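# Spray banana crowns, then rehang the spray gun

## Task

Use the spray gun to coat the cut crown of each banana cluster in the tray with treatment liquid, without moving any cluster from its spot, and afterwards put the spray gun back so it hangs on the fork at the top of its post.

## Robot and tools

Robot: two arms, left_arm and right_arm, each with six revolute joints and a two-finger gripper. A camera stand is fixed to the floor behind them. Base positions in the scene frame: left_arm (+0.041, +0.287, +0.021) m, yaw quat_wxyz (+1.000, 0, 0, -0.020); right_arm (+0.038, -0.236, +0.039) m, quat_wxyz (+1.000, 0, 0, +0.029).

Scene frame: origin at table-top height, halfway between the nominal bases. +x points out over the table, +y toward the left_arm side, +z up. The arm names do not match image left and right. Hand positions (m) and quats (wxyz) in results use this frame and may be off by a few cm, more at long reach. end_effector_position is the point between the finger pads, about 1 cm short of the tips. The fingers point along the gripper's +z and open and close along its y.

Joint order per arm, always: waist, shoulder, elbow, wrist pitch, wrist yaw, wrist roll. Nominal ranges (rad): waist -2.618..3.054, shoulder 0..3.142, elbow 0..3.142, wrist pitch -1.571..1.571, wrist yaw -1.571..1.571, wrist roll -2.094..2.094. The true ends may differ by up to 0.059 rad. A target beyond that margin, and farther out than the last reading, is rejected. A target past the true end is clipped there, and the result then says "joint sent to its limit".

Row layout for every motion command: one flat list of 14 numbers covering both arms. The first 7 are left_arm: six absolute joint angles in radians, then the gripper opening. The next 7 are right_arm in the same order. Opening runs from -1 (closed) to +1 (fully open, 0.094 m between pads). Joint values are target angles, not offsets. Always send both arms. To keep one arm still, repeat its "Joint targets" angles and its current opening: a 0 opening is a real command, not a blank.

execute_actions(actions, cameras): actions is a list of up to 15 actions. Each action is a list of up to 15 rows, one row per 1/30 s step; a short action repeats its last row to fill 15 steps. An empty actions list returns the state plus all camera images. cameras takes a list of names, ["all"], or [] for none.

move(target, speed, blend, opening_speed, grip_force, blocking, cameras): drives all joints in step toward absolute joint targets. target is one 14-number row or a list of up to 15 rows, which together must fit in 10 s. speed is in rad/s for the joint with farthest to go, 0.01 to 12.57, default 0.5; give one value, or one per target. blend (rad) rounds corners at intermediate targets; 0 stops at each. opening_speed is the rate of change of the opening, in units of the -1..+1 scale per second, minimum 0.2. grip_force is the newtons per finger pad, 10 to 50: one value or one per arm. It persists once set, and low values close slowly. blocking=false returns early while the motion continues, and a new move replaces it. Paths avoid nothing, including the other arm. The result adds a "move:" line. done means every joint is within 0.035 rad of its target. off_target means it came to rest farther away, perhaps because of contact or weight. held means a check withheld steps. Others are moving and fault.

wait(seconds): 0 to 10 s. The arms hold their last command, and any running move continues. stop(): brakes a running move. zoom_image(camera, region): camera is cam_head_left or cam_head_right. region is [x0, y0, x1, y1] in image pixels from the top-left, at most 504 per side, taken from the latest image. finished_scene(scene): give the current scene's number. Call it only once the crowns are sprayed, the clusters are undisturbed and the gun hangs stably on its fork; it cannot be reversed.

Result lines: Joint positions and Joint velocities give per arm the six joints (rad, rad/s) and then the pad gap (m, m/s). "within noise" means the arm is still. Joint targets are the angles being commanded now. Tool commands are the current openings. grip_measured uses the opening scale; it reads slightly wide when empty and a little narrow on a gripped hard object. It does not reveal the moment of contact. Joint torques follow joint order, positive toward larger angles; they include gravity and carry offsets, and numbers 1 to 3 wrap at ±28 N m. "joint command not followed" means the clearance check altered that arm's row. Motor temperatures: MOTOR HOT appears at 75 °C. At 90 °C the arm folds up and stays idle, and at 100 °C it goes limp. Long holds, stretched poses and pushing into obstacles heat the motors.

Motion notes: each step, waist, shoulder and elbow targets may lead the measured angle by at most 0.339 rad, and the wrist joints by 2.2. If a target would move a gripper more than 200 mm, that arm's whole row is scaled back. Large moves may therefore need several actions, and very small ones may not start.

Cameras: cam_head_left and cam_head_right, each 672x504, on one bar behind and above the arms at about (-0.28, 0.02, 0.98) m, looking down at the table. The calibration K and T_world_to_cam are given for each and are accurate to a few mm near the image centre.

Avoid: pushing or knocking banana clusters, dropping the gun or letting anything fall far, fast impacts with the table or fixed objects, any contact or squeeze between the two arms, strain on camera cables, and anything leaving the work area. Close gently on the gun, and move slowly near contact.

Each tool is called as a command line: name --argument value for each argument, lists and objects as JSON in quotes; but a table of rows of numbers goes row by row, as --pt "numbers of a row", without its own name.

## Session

execute_actions --actions '[]'

zoom_image --camera "cam_head_left" --region '[90, 60, 210, 180]'

zoom_image --camera "cam_head_right" --region '[90, 60, 210, 180]'

Scene clock: 0.00 s.
left_arm: end_effector_position=(+0.4365, +0.2849, +0.1505) grip_measured=+1.000 end_effector_quat_wxyz=(+0.647, +0.010, +0.762, -0.011) | right_arm: end_effector_position=(+0.4447, -0.2204, +0.1565) grip_measured=+1.000 end_effector_quat_wxyz=(+0.619, +0.010, +0.785, -0.042)
Joint positions: left_arm=[0.051 1.543 0.3 1.08 0.042 0.003 0.094] | right_arm=[0.063 1.577 0.373 0.967 0.196 -0.009 0.094]
Joint velocities: within noise
Joint torques (N m): no reading
Motor temperatures (°C): left_arm=[27 29 30 34 26 26 27] | right_arm=[27 26 34 33 29 24 28]
Heat: left arm: 34 °C; right arm: 34 °C.
Joint targets: left_arm=[0.051 1.539 0.304 1.075 0.042 0.003] | right_arm=[0.063 1.576 0.374 0.953 0.197 -0.008]
Tool commands: left_gripper/opening=+1.0 right_gripper/opening=+1.0

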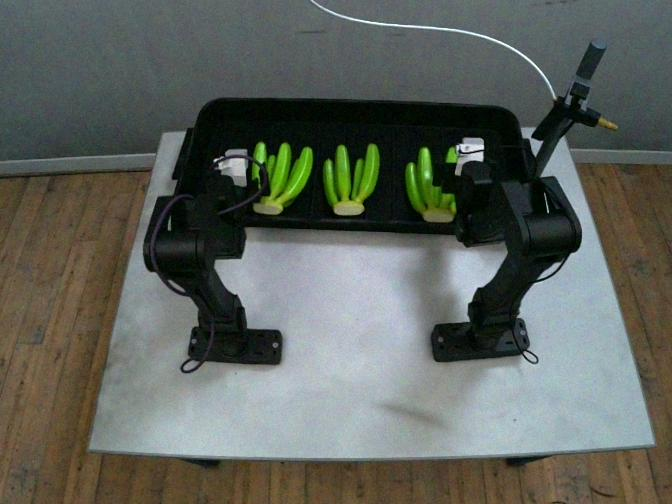

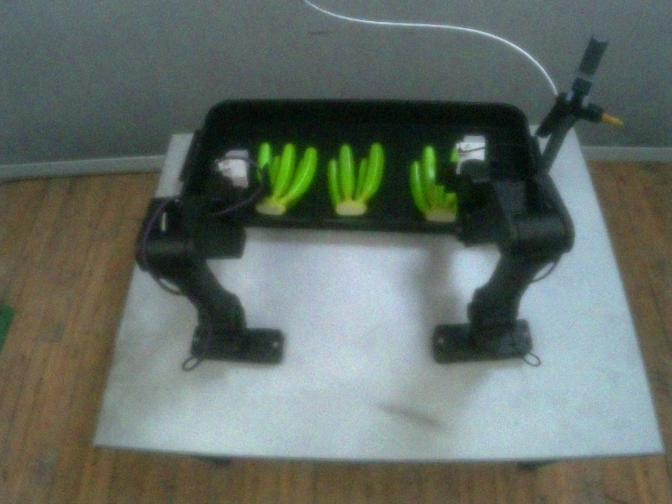

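Scaled by 4.200 from the camera's 672x504 image, which has a finer 960x720 frame.

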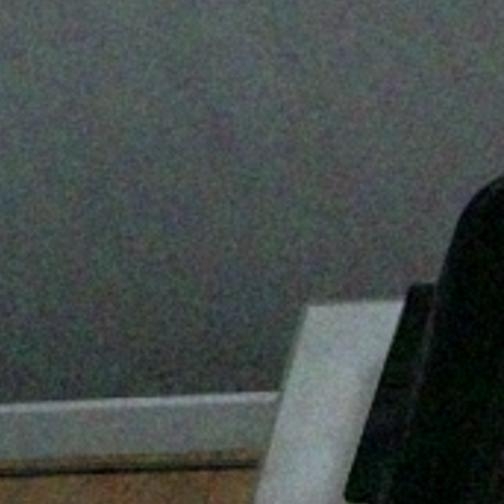

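Scaled by 4.200 from the camera's 672x504 image, which has a finer 960x720 frame.

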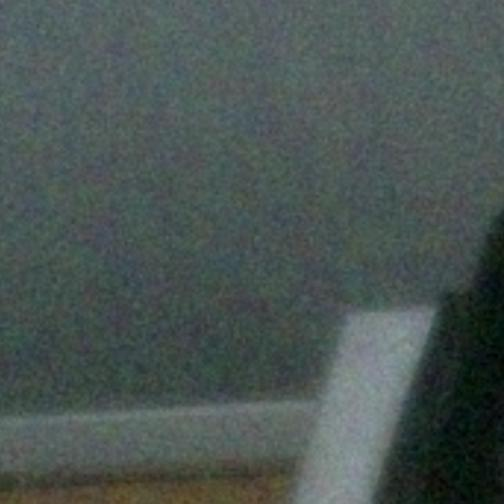

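zoom_image --camera "cam_head_left" --region '[515, 25, 635, 190]'

zoom_image --camera "cam_head_left" --region '[525, 75, 625, 175]'

zoom_image --camera "cam_head_right" --region '[525, 75, 625, 175]'

Scaled by 3.055 from the camera's 672x504 image, which has a finer 960x720 frame.

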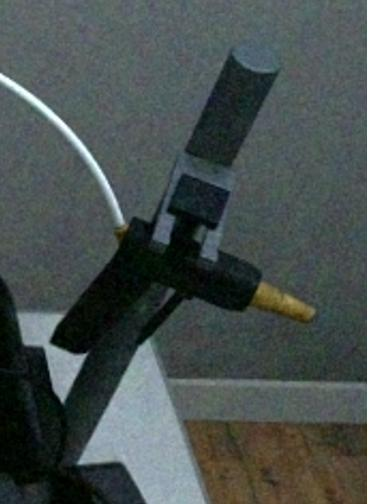

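Scaled by 5.040 from the camera's 672x504 image, which has a finer 960x720 frame.

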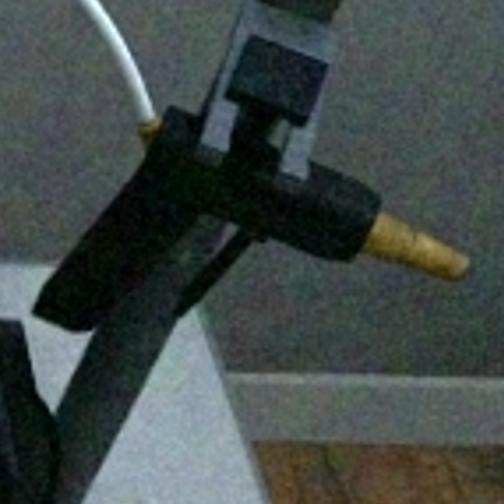

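Scaled by 5.040 from the camera's 672x504 image, which has a finer 960x720 frame.

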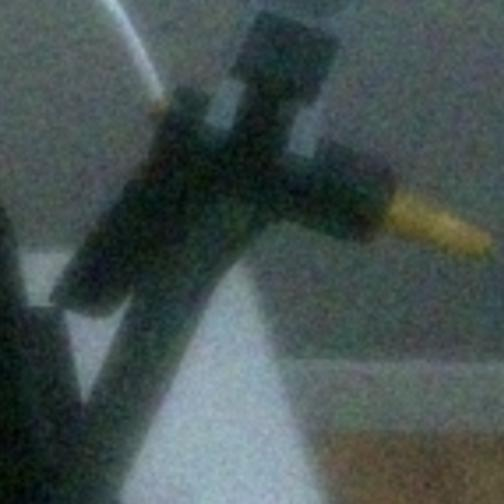

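move --target '[0.6,0.5,0.2,0.4,0.042,0.003,1,-0.336,1.19,0.185,1.355,0.209,0.25,1]' --speed 0.8 --cameras '["all"]'

zoom_image --camera "cam_head_left" --region '[515, 60, 635, 180]'

Scene clock: 42.50 s.
left_arm: end_effector_position=(+0.2915, +0.4341, +0.2841) grip_measured=+1.000 end_effector_quat_wxyz=(+0.720, -0.167, +0.646, +0.191) | right_arm: end_effector_position=(+0.3555, -0.3602, +0.3183) grip_measured=+1.000 end_effector_quat_wxyz=(+0.817, +0.224, +0.526, -0.068)
Joint positions: left_arm=[0.593 0.51 0.221 0.399 0.041 0.002 0.094] | right_arm=[-0.329 1.202 0.205 1.357 0.202 0.243 0.094]
Joint torques (N m): left_arm=[0.75 0.01 6.74 1.67 0 0.04] | right_arm=[-0.72 -4.05 4.44 1.42 -0.01 0.03]
Motor temperatures (°C): left_arm=[27 30 30 39 26 26 27] | right_arm=[27 27 36 39 29 24 28]
Heat: left arm: 39 °C; right arm: 39 °C.
Joint targets: left_arm=[0.600 0.500 0.200 0.400 0.042 0.003] | right_arm=[-0.336 1.190 0.185 1.355 0.209 0.250]
move: done

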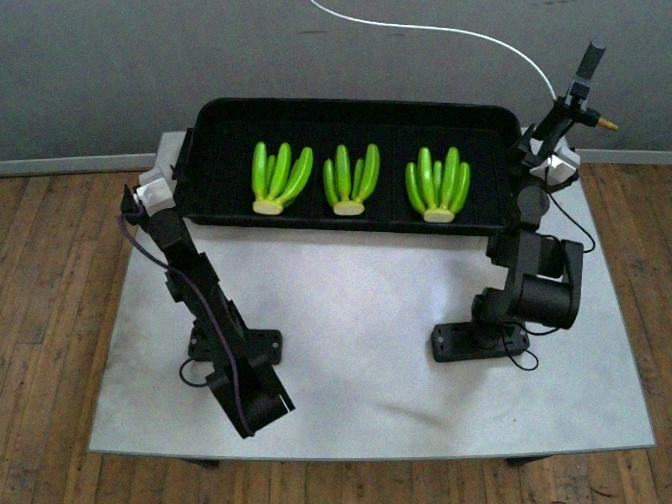

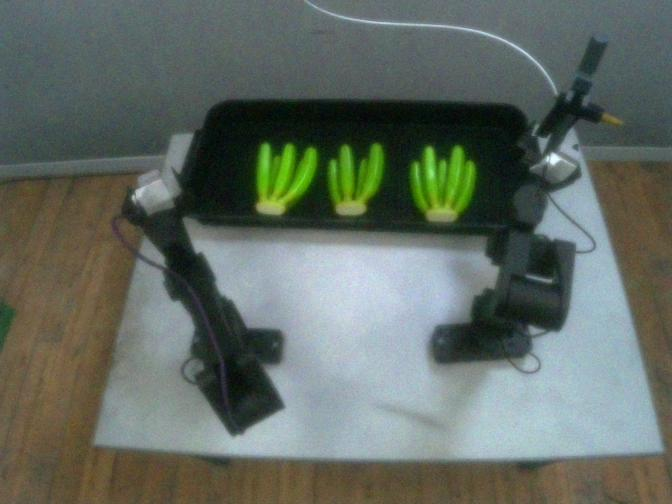

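Scaled by 4.200 from the camera's 672x504 image, which has a finer 960x720 frame.

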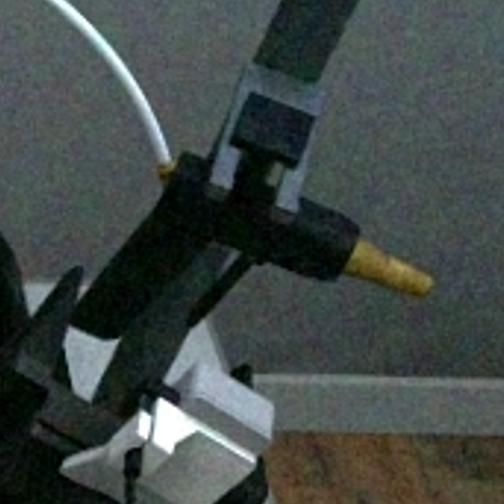

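move --pt "0.6 0.5 0.2 0.4 0.042 0.003 1 -0.354 1.24 0.18 1.4 0.209 0.25 1" --pt "0.6 0.5 0.2 0.4 0.042 0.003 1 -0.403 1.455 0.325 1.475 0.163 0.25 1" --speed 0.25 --blend '[0.03,0]' --cameras '["all"]'

zoom_image --camera "cam_head_left" --region '[515, 60, 635, 180]'

Scene clock: 63.40 s.
left_arm: end_effector_position=(+0.2915, +0.4341, +0.2840) grip_measured=+1.000 end_effector_quat_wxyz=(+0.720, -0.167, +0.646, +0.191) | right_arm: end_effector_position=(+0.3849, -0.3885, +0.3033) grip_measured=+1.000 end_effector_quat_wxyz=(+0.808, +0.232, +0.535, -0.087)
Joint positions: left_arm=[0.593 0.51 0.221 0.399 0.041 0.002 0.094] | right_arm=[-0.395 1.443 0.305 1.471 0.171 0.244 0.094]
Joint torques (N m): left_arm=[0.8 -0.01 6.69 1.67 0.01 0.05] | right_arm=[-0.79 -3.63 7.09 1.53 -0.13 0.1]
Heat: left arm: 40 °C; right arm: 38 °C.
Joint targets: left_arm=[0.600 0.500 0.200 0.400 0.042 0.003] | right_arm=[-0.403 1.455 0.325 1.475 0.163 0.250]
move: done; blend cut to 0.025 rad at target 1

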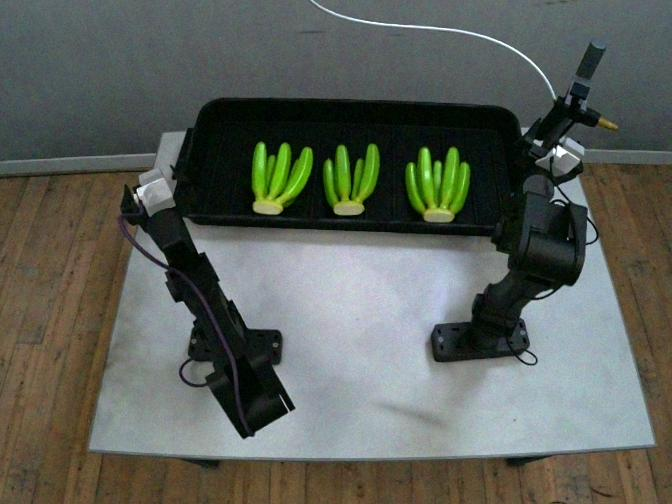

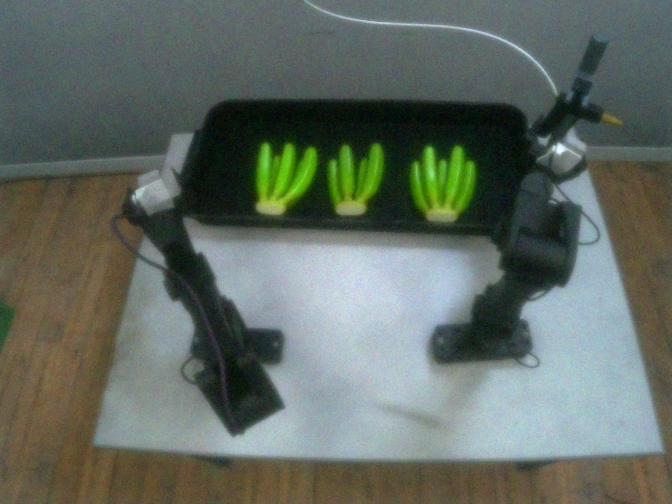

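Scaled by 4.200 from the camera's 672x504 image, which has a finer 960x720 frame.

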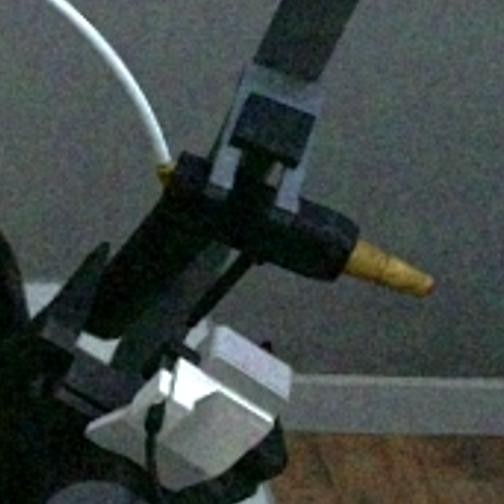

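move --pt "0.6 0.5 0.2 0.4 0.042 0.003 1 -0.383 1.531 0.298 1.55 0.163 0.25 1" --pt "0.6 0.5 0.2 0.4 0.042 0.003 1 -0.414 1.686 0.466 1.555 0.133 0.25 1" --speed 0.2 --blend '[0.03,0]' --cameras '["all"]'

zoom_image --camera "cam_head_left" --region '[515, 60, 635, 180]'

zoom_image --camera "cam_head_right" --region '[515, 60, 635, 180]'

Scene clock: 76.60 s.
left_arm: end_effector_position=(+0.2915, +0.4341, +0.2840) grip_measured=+1.000 end_effector_quat_wxyz=(+0.720, -0.167, +0.646, +0.191) | right_arm: end_effector_position=(+0.4292, -0.4033, +0.2807) grip_measured=+1.000 end_effector_quat_wxyz=(+0.795, +0.228, +0.556, -0.084)
Joint positions: left_arm=[0.593 0.51 0.221 0.399 0.041 0.002 0.094] | right_arm=[-0.406 1.669 0.447 1.506 0.141 0.244 0.094]
Joint torques (N m): left_arm=[0.68 -0.05 6.72 1.67 0 0.04] | right_arm=[-0.59 -5.18 6.6 1.92 -0.14 0.04]
Heat: left arm: 40 °C; right arm: 39 °C.
Joint targets: left_arm=[0.600 0.500 0.200 0.400 0.042 0.003] | right_arm=[-0.414 1.686 0.466 1.554 0.133 0.250]
joint sent to its limit (right arm) — the wrist pitch, upper limit.
move: off_target (right_arm); right_arm: the wrist pitch is farthest, 0.049 rad from its target

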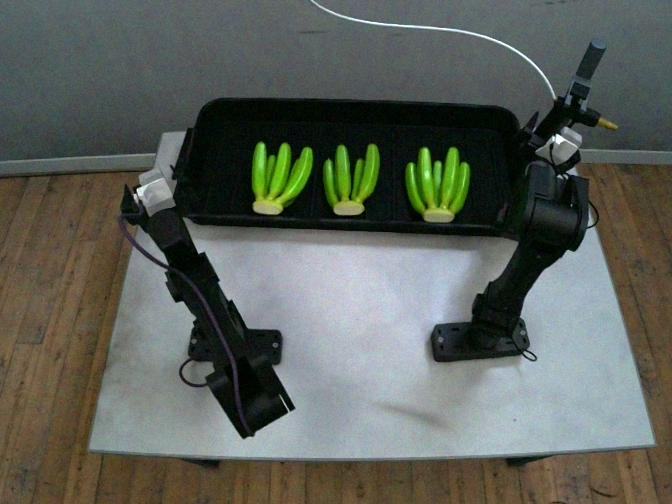

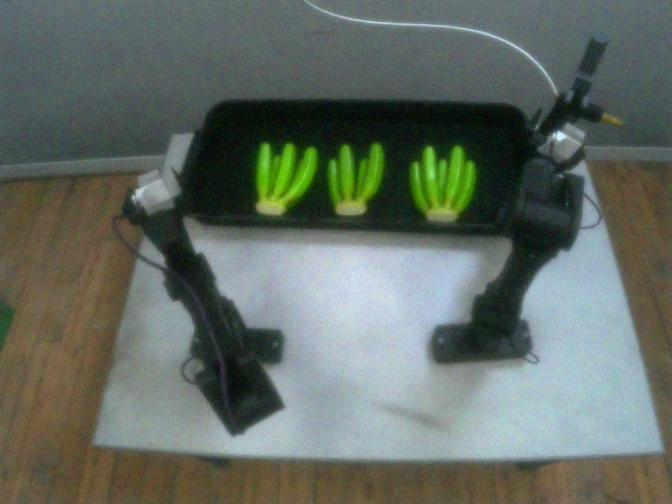

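Scaled by 4.200 from the camera's 672x504 image, which has a finer 960x720 frame.

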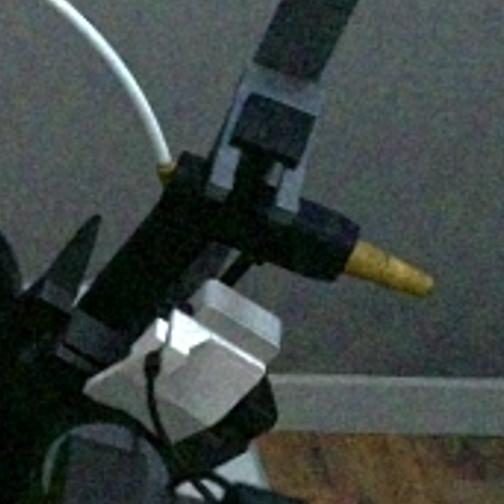

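Scaled by 4.200 from the camera's 672x504 image, which has a finer 960x720 frame.

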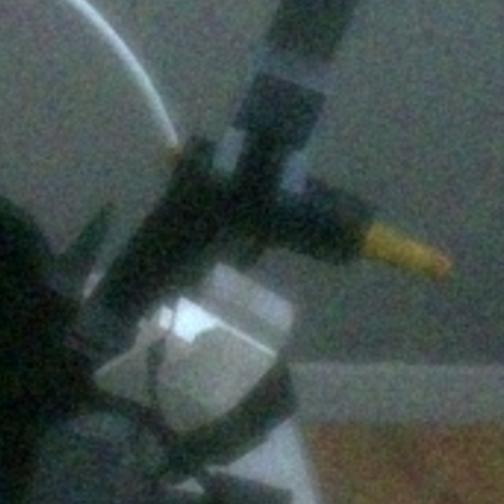

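move --pt "0.6 0.5 0.2 0.4 0.042 0.003 1 -0.421 1.615 0.5 1.48 0.133 0.25 1" --speed 0.2 --cameras '["all"]'

zoom_image --camera "cam_head_left" --region '[515, 60, 635, 180]'

move --pt "0.6 0.5 0.2 0.4 0.042 0.003 1 -0.421 1.615 0.5 1.48 0.133 0.25 -0.6" --speed 0.2 --opening_speed 0.7 --cameras '["all"]'

zoom_image --camera "cam_head_left" --region '[515, 60, 635, 180]'

Scene clock: 86.50 s.
left_arm: end_effector_position=(+0.2915, +0.4341, +0.2840) grip_measured=+1.000 end_effector_quat_wxyz=(+0.720, -0.167, +0.646, +0.191) | right_arm: end_effector_position=(+0.4281, -0.4058, +0.3072) grip_measured=+1.000 end_effector_quat_wxyz=(+0.813, +0.224, +0.531, -0.085)
Joint positions: left_arm=[0.593 0.51 0.221 0.399 0.041 0.002 0.094] | right_arm=[-0.412 1.631 0.482 1.495 0.14 0.244 0.094]
Joint torques (N m): left_arm=[0.84 0.01 6.72 1.7 -0.01 0.03] | right_arm=[-0.61 -7.9 6.84 1.31 -0.1 0.1]
Heat: left arm: 40 °C; right arm: 41 °C.
Joint targets: left_arm=[0.600 0.500 0.200 0.400 0.042 0.003] | right_arm=[-0.421 1.615 0.500 1.480 0.133 0.250]
move: done

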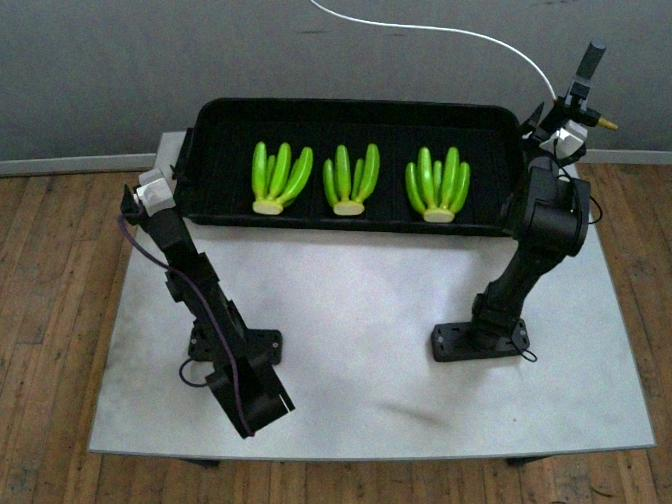

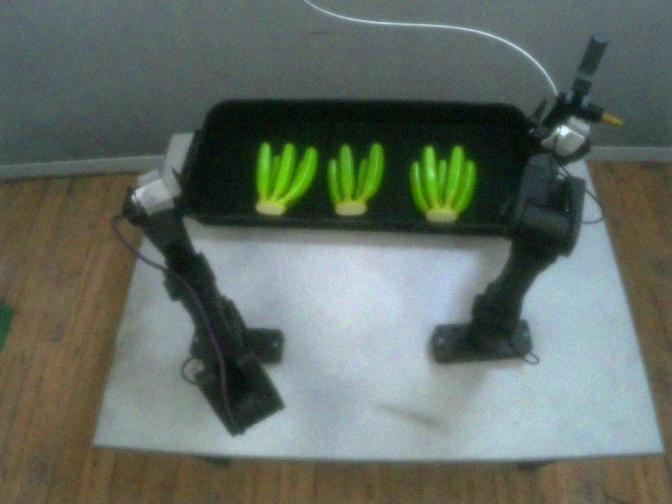

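Scaled by 4.200 from the camera's 672x504 image, which has a finer 960x720 frame.

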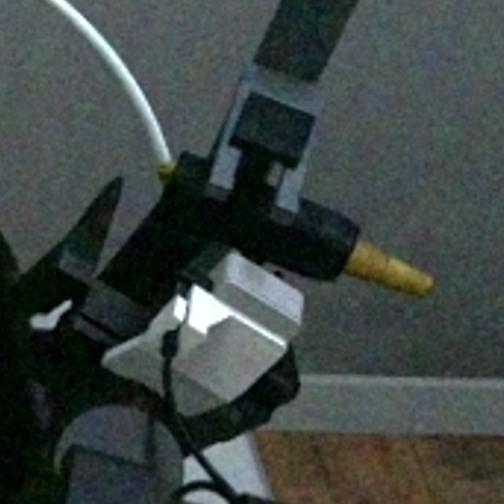

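Scene clock: 89.00 s.
left_arm: end_effector_position=(+0.2915, +0.4341, +0.2840) grip_measured=+1.000 end_effector_quat_wxyz=(+0.720, -0.167, +0.646, +0.191) | right_arm: end_effector_position=(+0.4294, -0.4035, +0.3088) grip_measured=-0.171 end_effector_quat_wxyz=(+0.815, +0.217, +0.531, -0.081)
Joint positions: left_arm=[0.593 0.51 0.221 0.399 0.041 0.002 0.094] | right_arm=[-0.412 1.631 0.484 1.498 0.125 0.244 0.039]
Joint torques (N m): left_arm=[0.79 0.02 6.74 1.68 0.01 0.02] | right_arm=[-0.85 -8.01 6.49 1.29 0.04 0.1]
Heat: left arm: 40 °C; right arm: 41 °C.
Joint targets: left_arm=[0.600 0.500 0.200 0.400 0.042 0.003] | right_arm=[-0.421 1.615 0.500 1.480 0.133 0.250]
move: done

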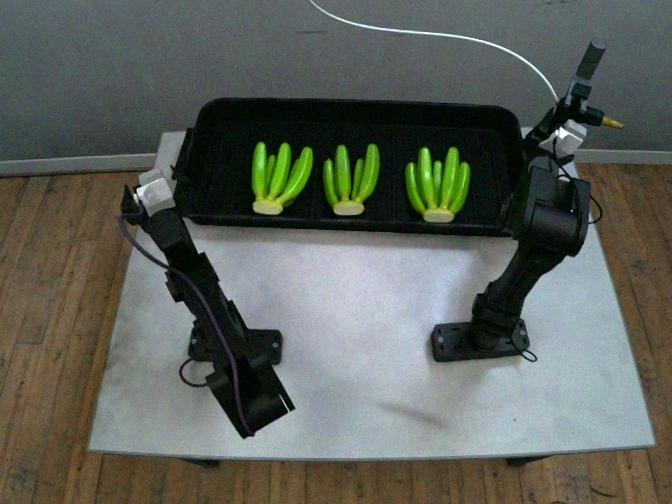

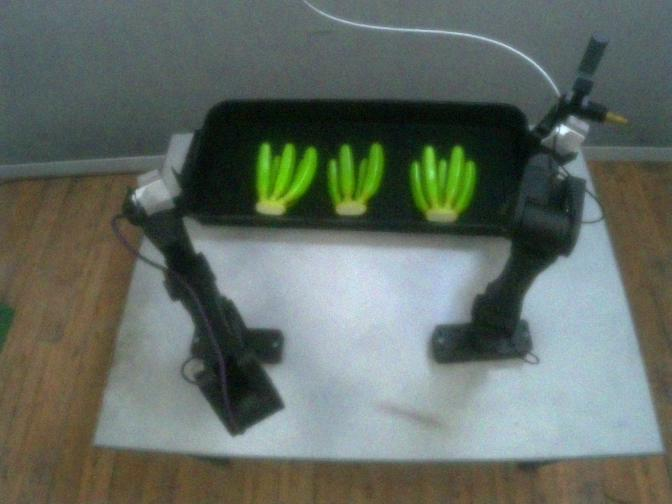

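Scaled by 4.200 from the camera's 672x504 image, which has a finer 960x720 frame.

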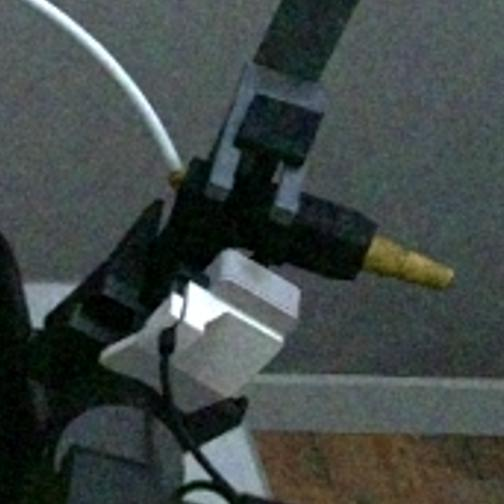

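move --pt "0.6 0.5 0.2 0.4 0.042 0.003 1 -0.405 1.375 0.37 1.375 0.148 0.25 -0.6" --pt "0.6 0.5 0.2 0.4 0.042 0.003 1 -0.369 1.092 0.29 1.172 0.182 0.25 -0.6" --speed 0.12 --blend '[0.03,0]' --cameras '["all"]'

zoom_image --camera "cam_head_left" --region '[515, 60, 635, 180]'

Scene clock: 110.30 s.
left_arm: end_effector_position=(+0.2915, +0.4341, +0.2840) grip_measured=+1.000 end_effector_quat_wxyz=(+0.720, -0.167, +0.646, +0.191) | right_arm: end_effector_position=(+0.3636, -0.3712, +0.3354) grip_measured=-0.174 end_effector_quat_wxyz=(+0.806, +0.223, +0.544, -0.075)
Joint positions: left_arm=[0.593 0.51 0.221 0.399 0.041 0.002 0.094] | right_arm=[-0.374 1.118 0.3 1.137 0.159 0.245 0.039]
Joint torques (N m): left_arm=[0.77 -0.01 6.68 1.69 0.01 0.04] | right_arm=[0.43 -5.37 5.86 1.79 0.17 0.09]
Heat: left arm: 40 °C; right arm: 41 °C.
Joint targets: left_arm=[0.600 0.500 0.200 0.400 0.042 0.003] | right_arm=[-0.369 1.092 0.290 1.172 0.182 0.250]
move: done

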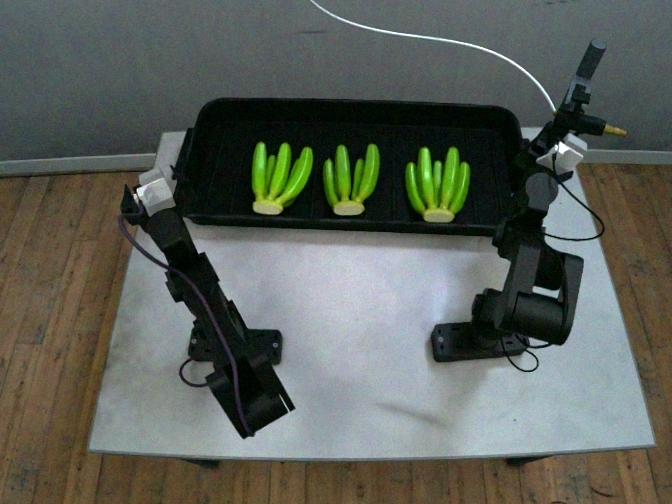

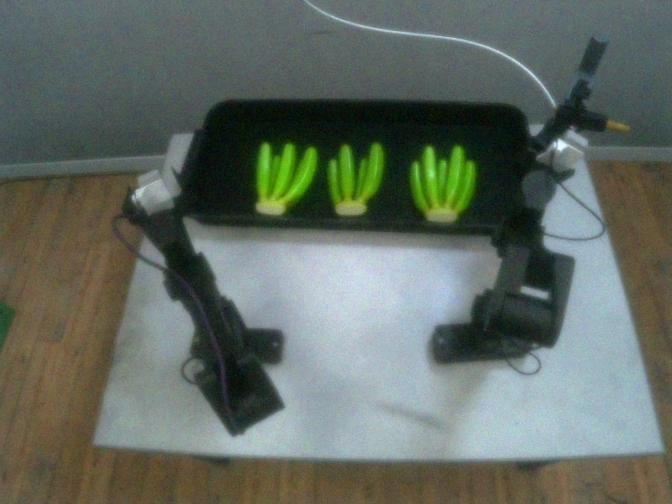

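Scaled by 4.200 from the camera's 672x504 image, which has a finer 960x720 frame.

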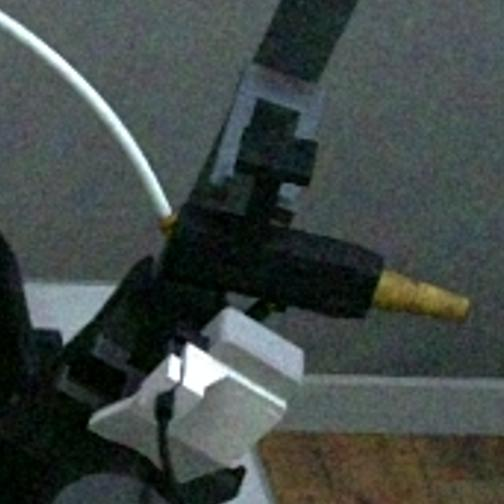

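move --pt "0.6 0.5 0.2 0.4 0.042 0.003 1 -0.31 0.773 0.259 0.884 0.237 0.25 -0.6" --speed 0.12 --cameras '["all"]'

zoom_image --camera "cam_head_left" --region '[515, 60, 635, 180]'

Scene clock: 118.23 s.
left_arm: end_effector_position=(+0.2915, +0.4341, +0.2840) grip_measured=+1.000 end_effector_quat_wxyz=(+0.720, -0.167, +0.646, +0.191) | right_arm: end_effector_position=(+0.3252, -0.3545, +0.3596) grip_measured=-0.175 end_effector_quat_wxyz=(+0.812, +0.235, +0.529, -0.073)
Joint positions: left_arm=[0.593 0.51 0.221 0.399 0.041 0.002 0.094] | right_arm=[-0.319 0.791 0.273 0.864 0.233 0.246 0.039]
Joint torques (N m): left_arm=[0.77 0.05 6.68 1.66 0 0.03] | right_arm=[0.68 -2.63 6.43 1.64 -0.02 0.02]
Heat: left arm: 40 °C; right arm: 42 °C.
Joint targets: left_arm=[0.600 0.500 0.200 0.400 0.042 0.003] | right_arm=[-0.310 0.773 0.259 0.884 0.237 0.250]
move: done

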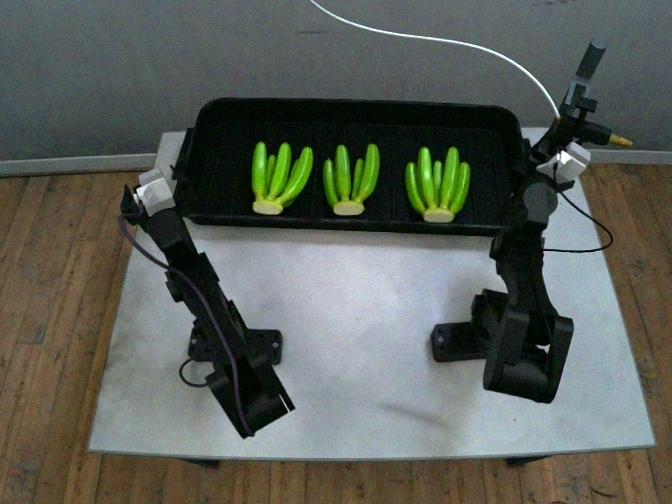

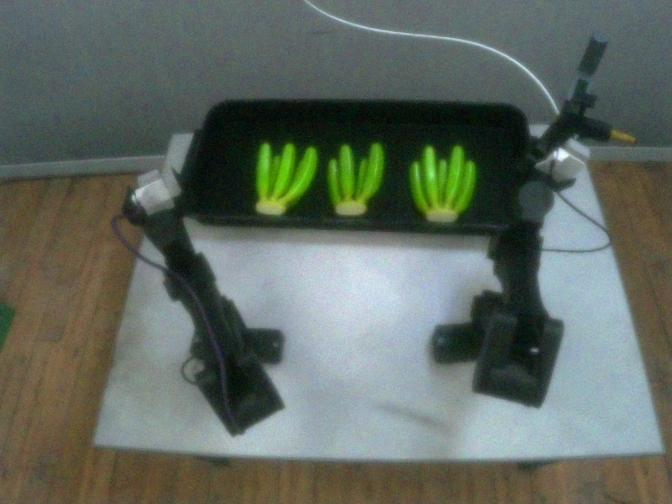

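Scaled by 4.200 from the camera's 672x504 image, which has a finer 960x720 frame.

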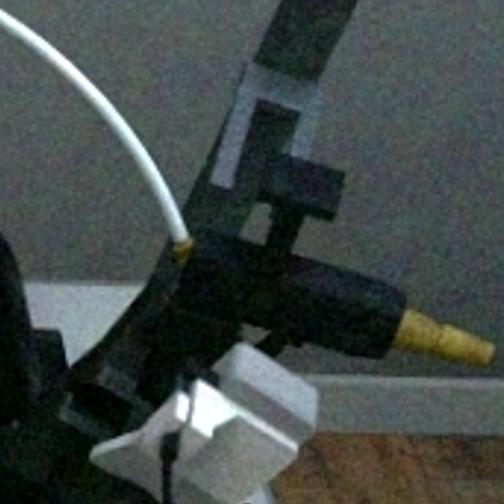

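move --pt "1.0 0.5 0.2 0.4 0.042 0.003 1 -0.1 0.745 0.4 0.6 0.1 0.8 -0.6" --pt "1.0 0.5 0.2 0.4 0.042 0.003 1 0.31 0.745 0.512 0.233 0.05 1.82 -0.6" --pt "1.0 0.5 0.2 0.4 0.042 0.003 1 0.31 0.745 0.512 0.57 0.05 1.82 -0.6" --pt "1.0 0.5 0.2 0.4 0.042 0.003 1 0.25 0.745 0.512 0.57 0.05 1.82 -0.6" --pt "1.0 0.5 0.2 0.4 0.042 0.003 1 0.25 0.745 0.512 0.233 0.05 1.82 -0.6" --speed '[0.7,0.7,0.17,0.3,0.17]' --blend '[0.1,0,0,0,0]' --cameras '["all"]'

zoom_image --camera "cam_head_left" --region '[320, 100, 560, 340]'

Scene clock: 160.63 s.
left_arm: end_effector_position=(+0.2147, +0.5199, +0.2839) grip_measured=+1.000 end_effector_quat_wxyz=(+0.668, -0.291, +0.600, +0.329) | right_arm: end_effector_position=(+0.3552, -0.1415, +0.3046) grip_measured=-0.189 end_effector_quat_wxyz=(+0.340, +0.520, +0.523, +0.584)
Joint positions: left_arm=[0.992 0.51 0.221 0.399 0.043 0.002 0.094] | right_arm=[0.256 0.765 0.469 0.208 0.053 1.831 0.038]
Joint torques (N m): left_arm=[0.79 0.02 6.67 1.67 -0.04 0.04] | right_arm=[-0.49 -2.7 11.36 1.93 -0.06 -0.14]
Motor temperatures (°C): left_arm=[27 28 30 40 26 26 26] | right_arm=[27 27 41 43 29 24 31]
Heat: left arm: 40 °C; right arm: 43 °C.
Joint targets: left_arm=[1.000 0.500 0.200 0.400 0.042 0.003] | right_arm=[0.250 0.745 0.512 0.233 0.050 1.820]
move: off_target (right_arm); right_arm: the elbow is farthest, 0.043 rad from its target

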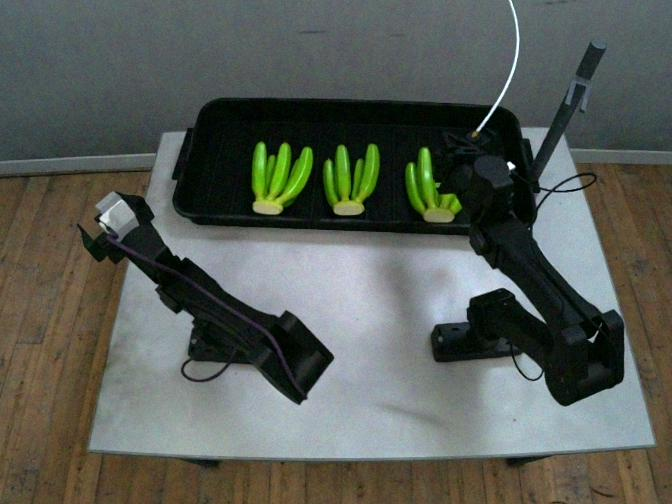

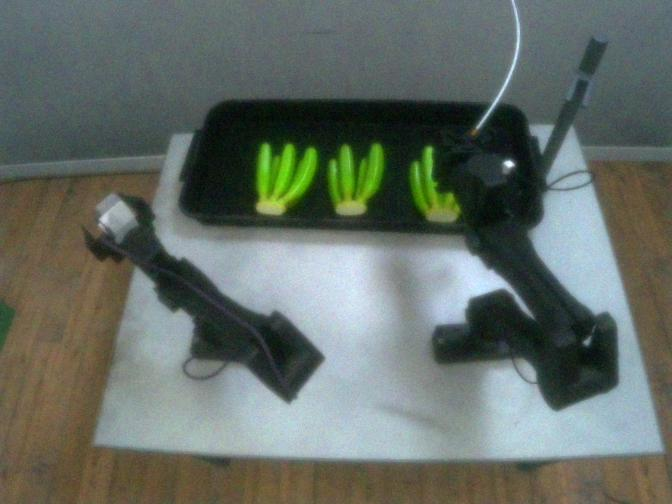

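Scaled by 2.100 from the camera's 672x504 image, which has a finer 960x720 frame.

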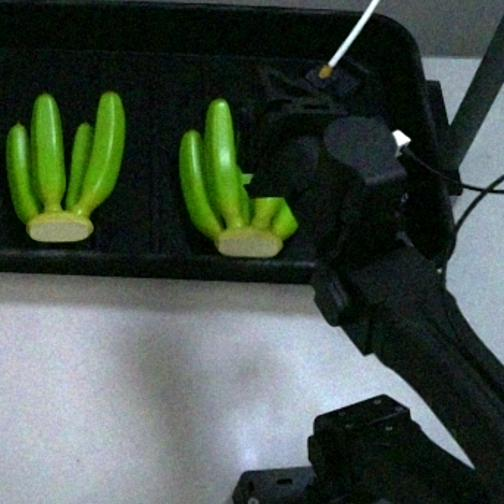

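move --pt "1.0 0.5 0.2 0.4 0.042 0.003 1 0.36 0.745 0.512 0.233 0.05 1.82 -0.6" --pt "1.0 0.5 0.2 0.4 0.042 0.003 1 0.36 0.745 0.512 0.75 0.05 1.82 -0.6" --speed '[0.3,0.17]' --cameras '["all"]'

zoom_image --camera "cam_head_left" --region '[350, 80, 560, 290]'

zoom_image --camera "cam_head_right" --region '[350, 80, 560, 290]'

Scene clock: 175.50 s.
left_arm: end_effector_position=(+0.2147, +0.5199, +0.2839) grip_measured=+1.000 end_effector_quat_wxyz=(+0.668, -0.291, +0.600, +0.329) | right_arm: end_effector_position=(+0.3267, -0.1183, +0.4255) grip_measured=-0.189 end_effector_quat_wxyz=(+0.375, +0.374, +0.404, +0.746)
Joint positions: left_arm=[0.992 0.51 0.221 0.399 0.043 0.002 0.094] | right_arm=[0.353 0.765 0.469 0.702 0.05 1.831 0.038]
Joint torques (N m): left_arm=[0.79 0.01 6.72 1.69 0 0.02] | right_arm=[0.57 -2.5 10.97 1.91 -0.04 -0.08]
Heat: left arm: 41 °C; right arm: 44 °C.
Joint targets: left_arm=[1.000 0.500 0.200 0.400 0.042 0.003] | right_arm=[0.360 0.745 0.512 0.750 0.050 1.820]
move: off_target (right_arm); right_arm: the wrist pitch is farthest, 0.048 rad from its target

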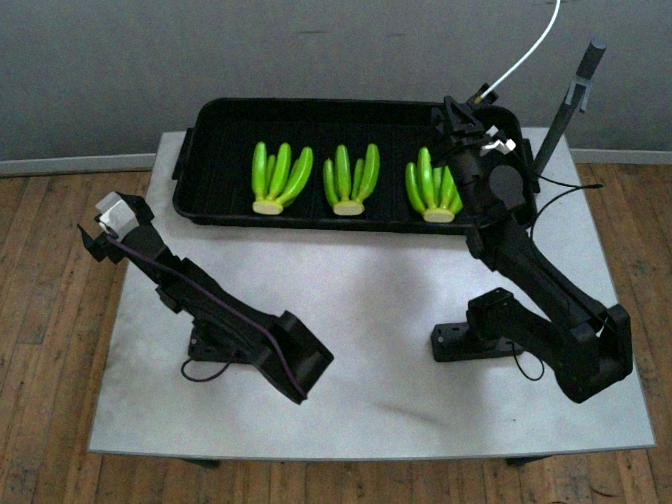

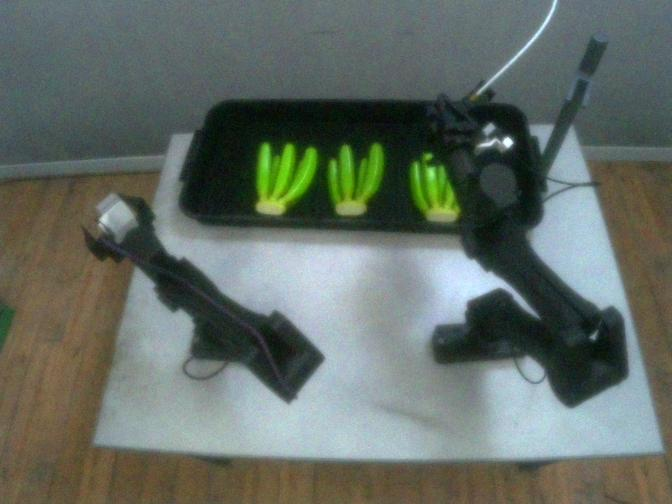

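Scaled by 2.400 from the camera's 672x504 image, which has a finer 960x720 frame.

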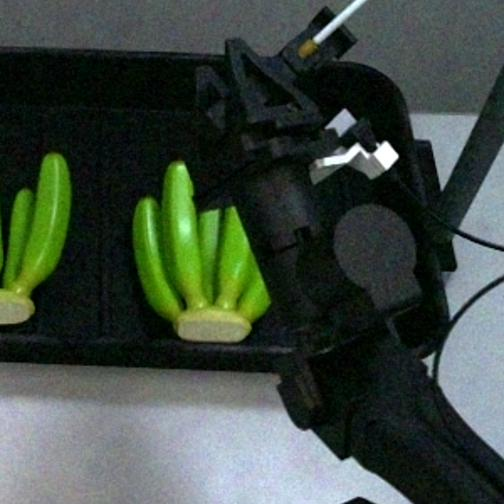

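Scaled by 2.400 from the camera's 672x504 image, which has a finer 960x720 frame.

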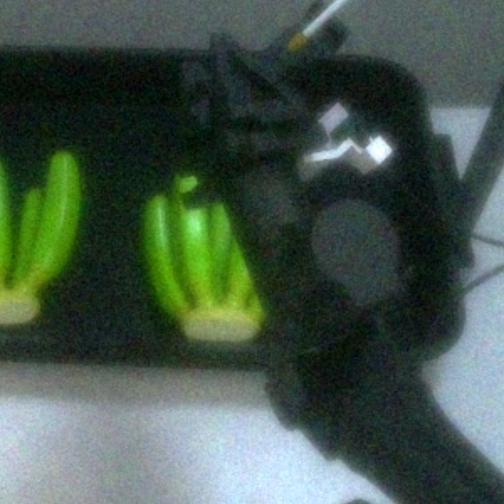

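move --target '[1.0,0.5,0.2,0.4,0.042,0.003,1,0.1,0.745,0.45,0.7,0.3,0.25,-0.6]' --speed 0.7 --cameras '["all"]'

zoom_image --camera "cam_head_left" --region '[420, 80, 560, 220]'

zoom_image --camera "cam_head_right" --region '[420, 80, 560, 220]'

Scene clock: 191.87 s.
left_arm: end_effector_position=(+0.2147, +0.5199, +0.2839) grip_measured=+1.000 end_effector_quat_wxyz=(+0.668, -0.291, +0.600, +0.329) | right_arm: end_effector_position=(+0.3487, -0.2370, +0.4176) grip_measured=-0.189 end_effector_quat_wxyz=(+0.819, +0.152, +0.546, +0.093)
Joint positions: left_arm=[0.992 0.51 0.221 0.399 0.043 0.002 0.094] | right_arm=[0.108 0.765 0.469 0.68 0.302 0.264 0.038]
Joint torques (N m): left_arm=[0.77 0.01 6.74 1.69 -0.03 0.05] | right_arm=[-0.75 -2.39 5.96 1.55 -0.09 -0.12]
Heat: left arm: 41 °C; right arm: 45 °C.
Joint targets: left_arm=[1.000 0.500 0.200 0.400 0.042 0.003] | right_arm=[0.100 0.745 0.450 0.700 0.300 0.250]
move: done

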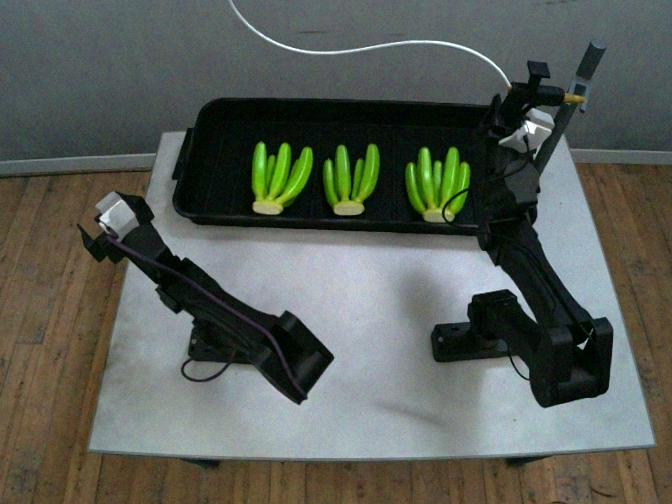

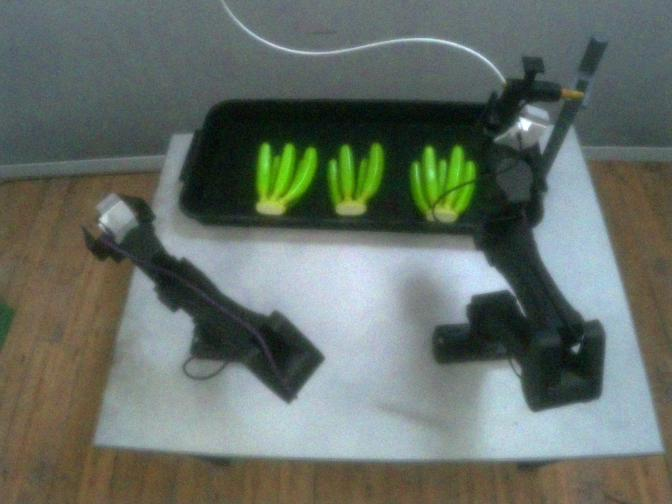

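Scaled by 3.600 from the camera's 672x504 image, which has a finer 960x720 frame.

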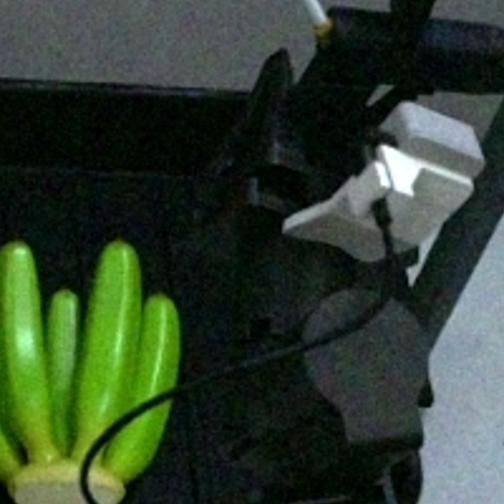

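Scaled by 3.600 from the camera's 672x504 image, which has a finer 960x720 frame.

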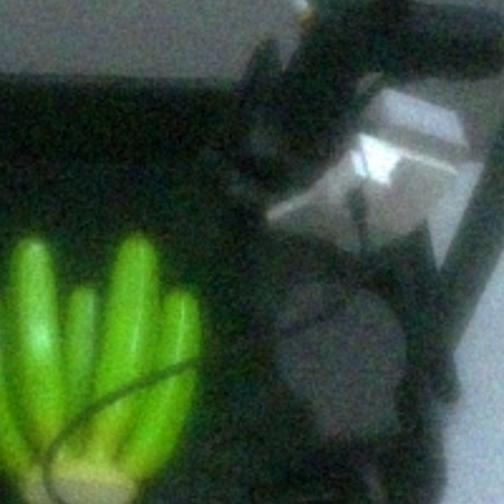

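move --pt "1.0 0.5 0.2 0.4 0.042 0.003 1 -0.1 0.745 0.4 0.8 0.24 0.25 -0.6" --pt "1.0 0.5 0.2 0.4 0.042 0.003 1 -0.31 0.76 0.295 0.90 0.237 0.25 -0.6" --speed 0.4 --blend '[0.05,0]' --cameras '["all"]'

zoom_image --camera "cam_head_left" --region '[515, 60, 635, 180]'

Scene clock: 224.87 s.
left_arm: end_effector_position=(+0.2147, +0.5199, +0.2839) grip_measured=+1.000 end_effector_quat_wxyz=(+0.668, -0.291, +0.600, +0.329) | right_arm: end_effector_position=(+0.3186, -0.3521, +0.3829) grip_measured=-0.189 end_effector_quat_wxyz=(+0.829, +0.241, +0.501, -0.064)
Joint positions: left_arm=[0.992 0.51 0.221 0.399 0.043 0.002 0.094] | right_arm=[-0.303 0.764 0.306 0.862 0.257 0.262 0.038]
Joint torques (N m): left_arm=[0.7 0.05 6.72 1.68 -0.03 0.03] | right_arm=[-0.51 -0.98 6.42 1.71 -0.34 -0.1]
Heat: left arm: 41 °C; right arm: 43 °C.
Joint targets: left_arm=[1.000 0.500 0.200 0.400 0.042 0.003] | right_arm=[-0.310 0.760 0.295 0.900 0.237 0.250]
move: off_target (right_arm); right_arm: the wrist pitch is farthest, 0.038 rad from its target

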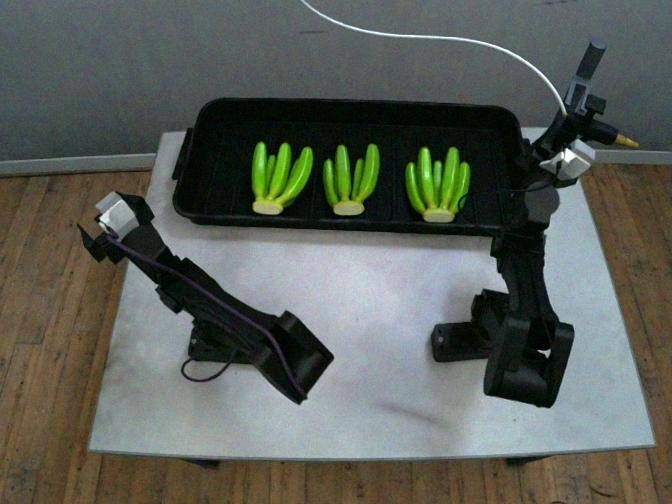

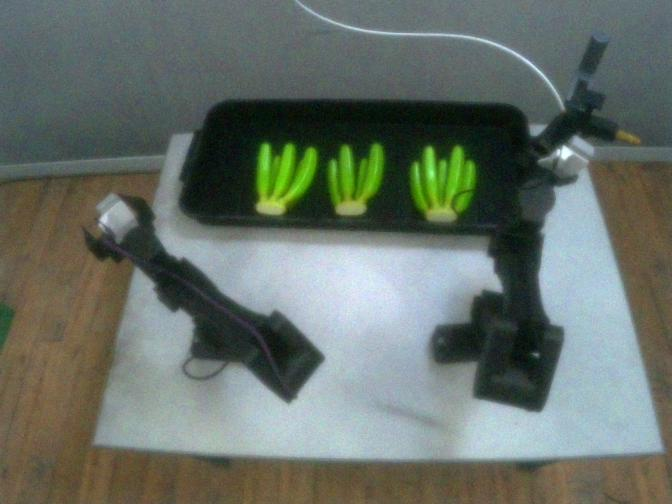

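Scaled by 4.200 from the camera's 672x504 image, which has a finer 960x720 frame.

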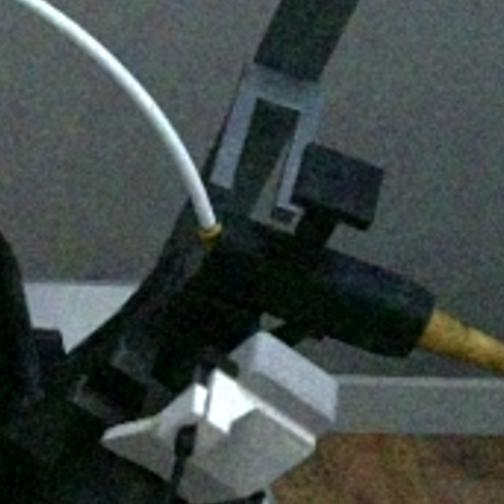

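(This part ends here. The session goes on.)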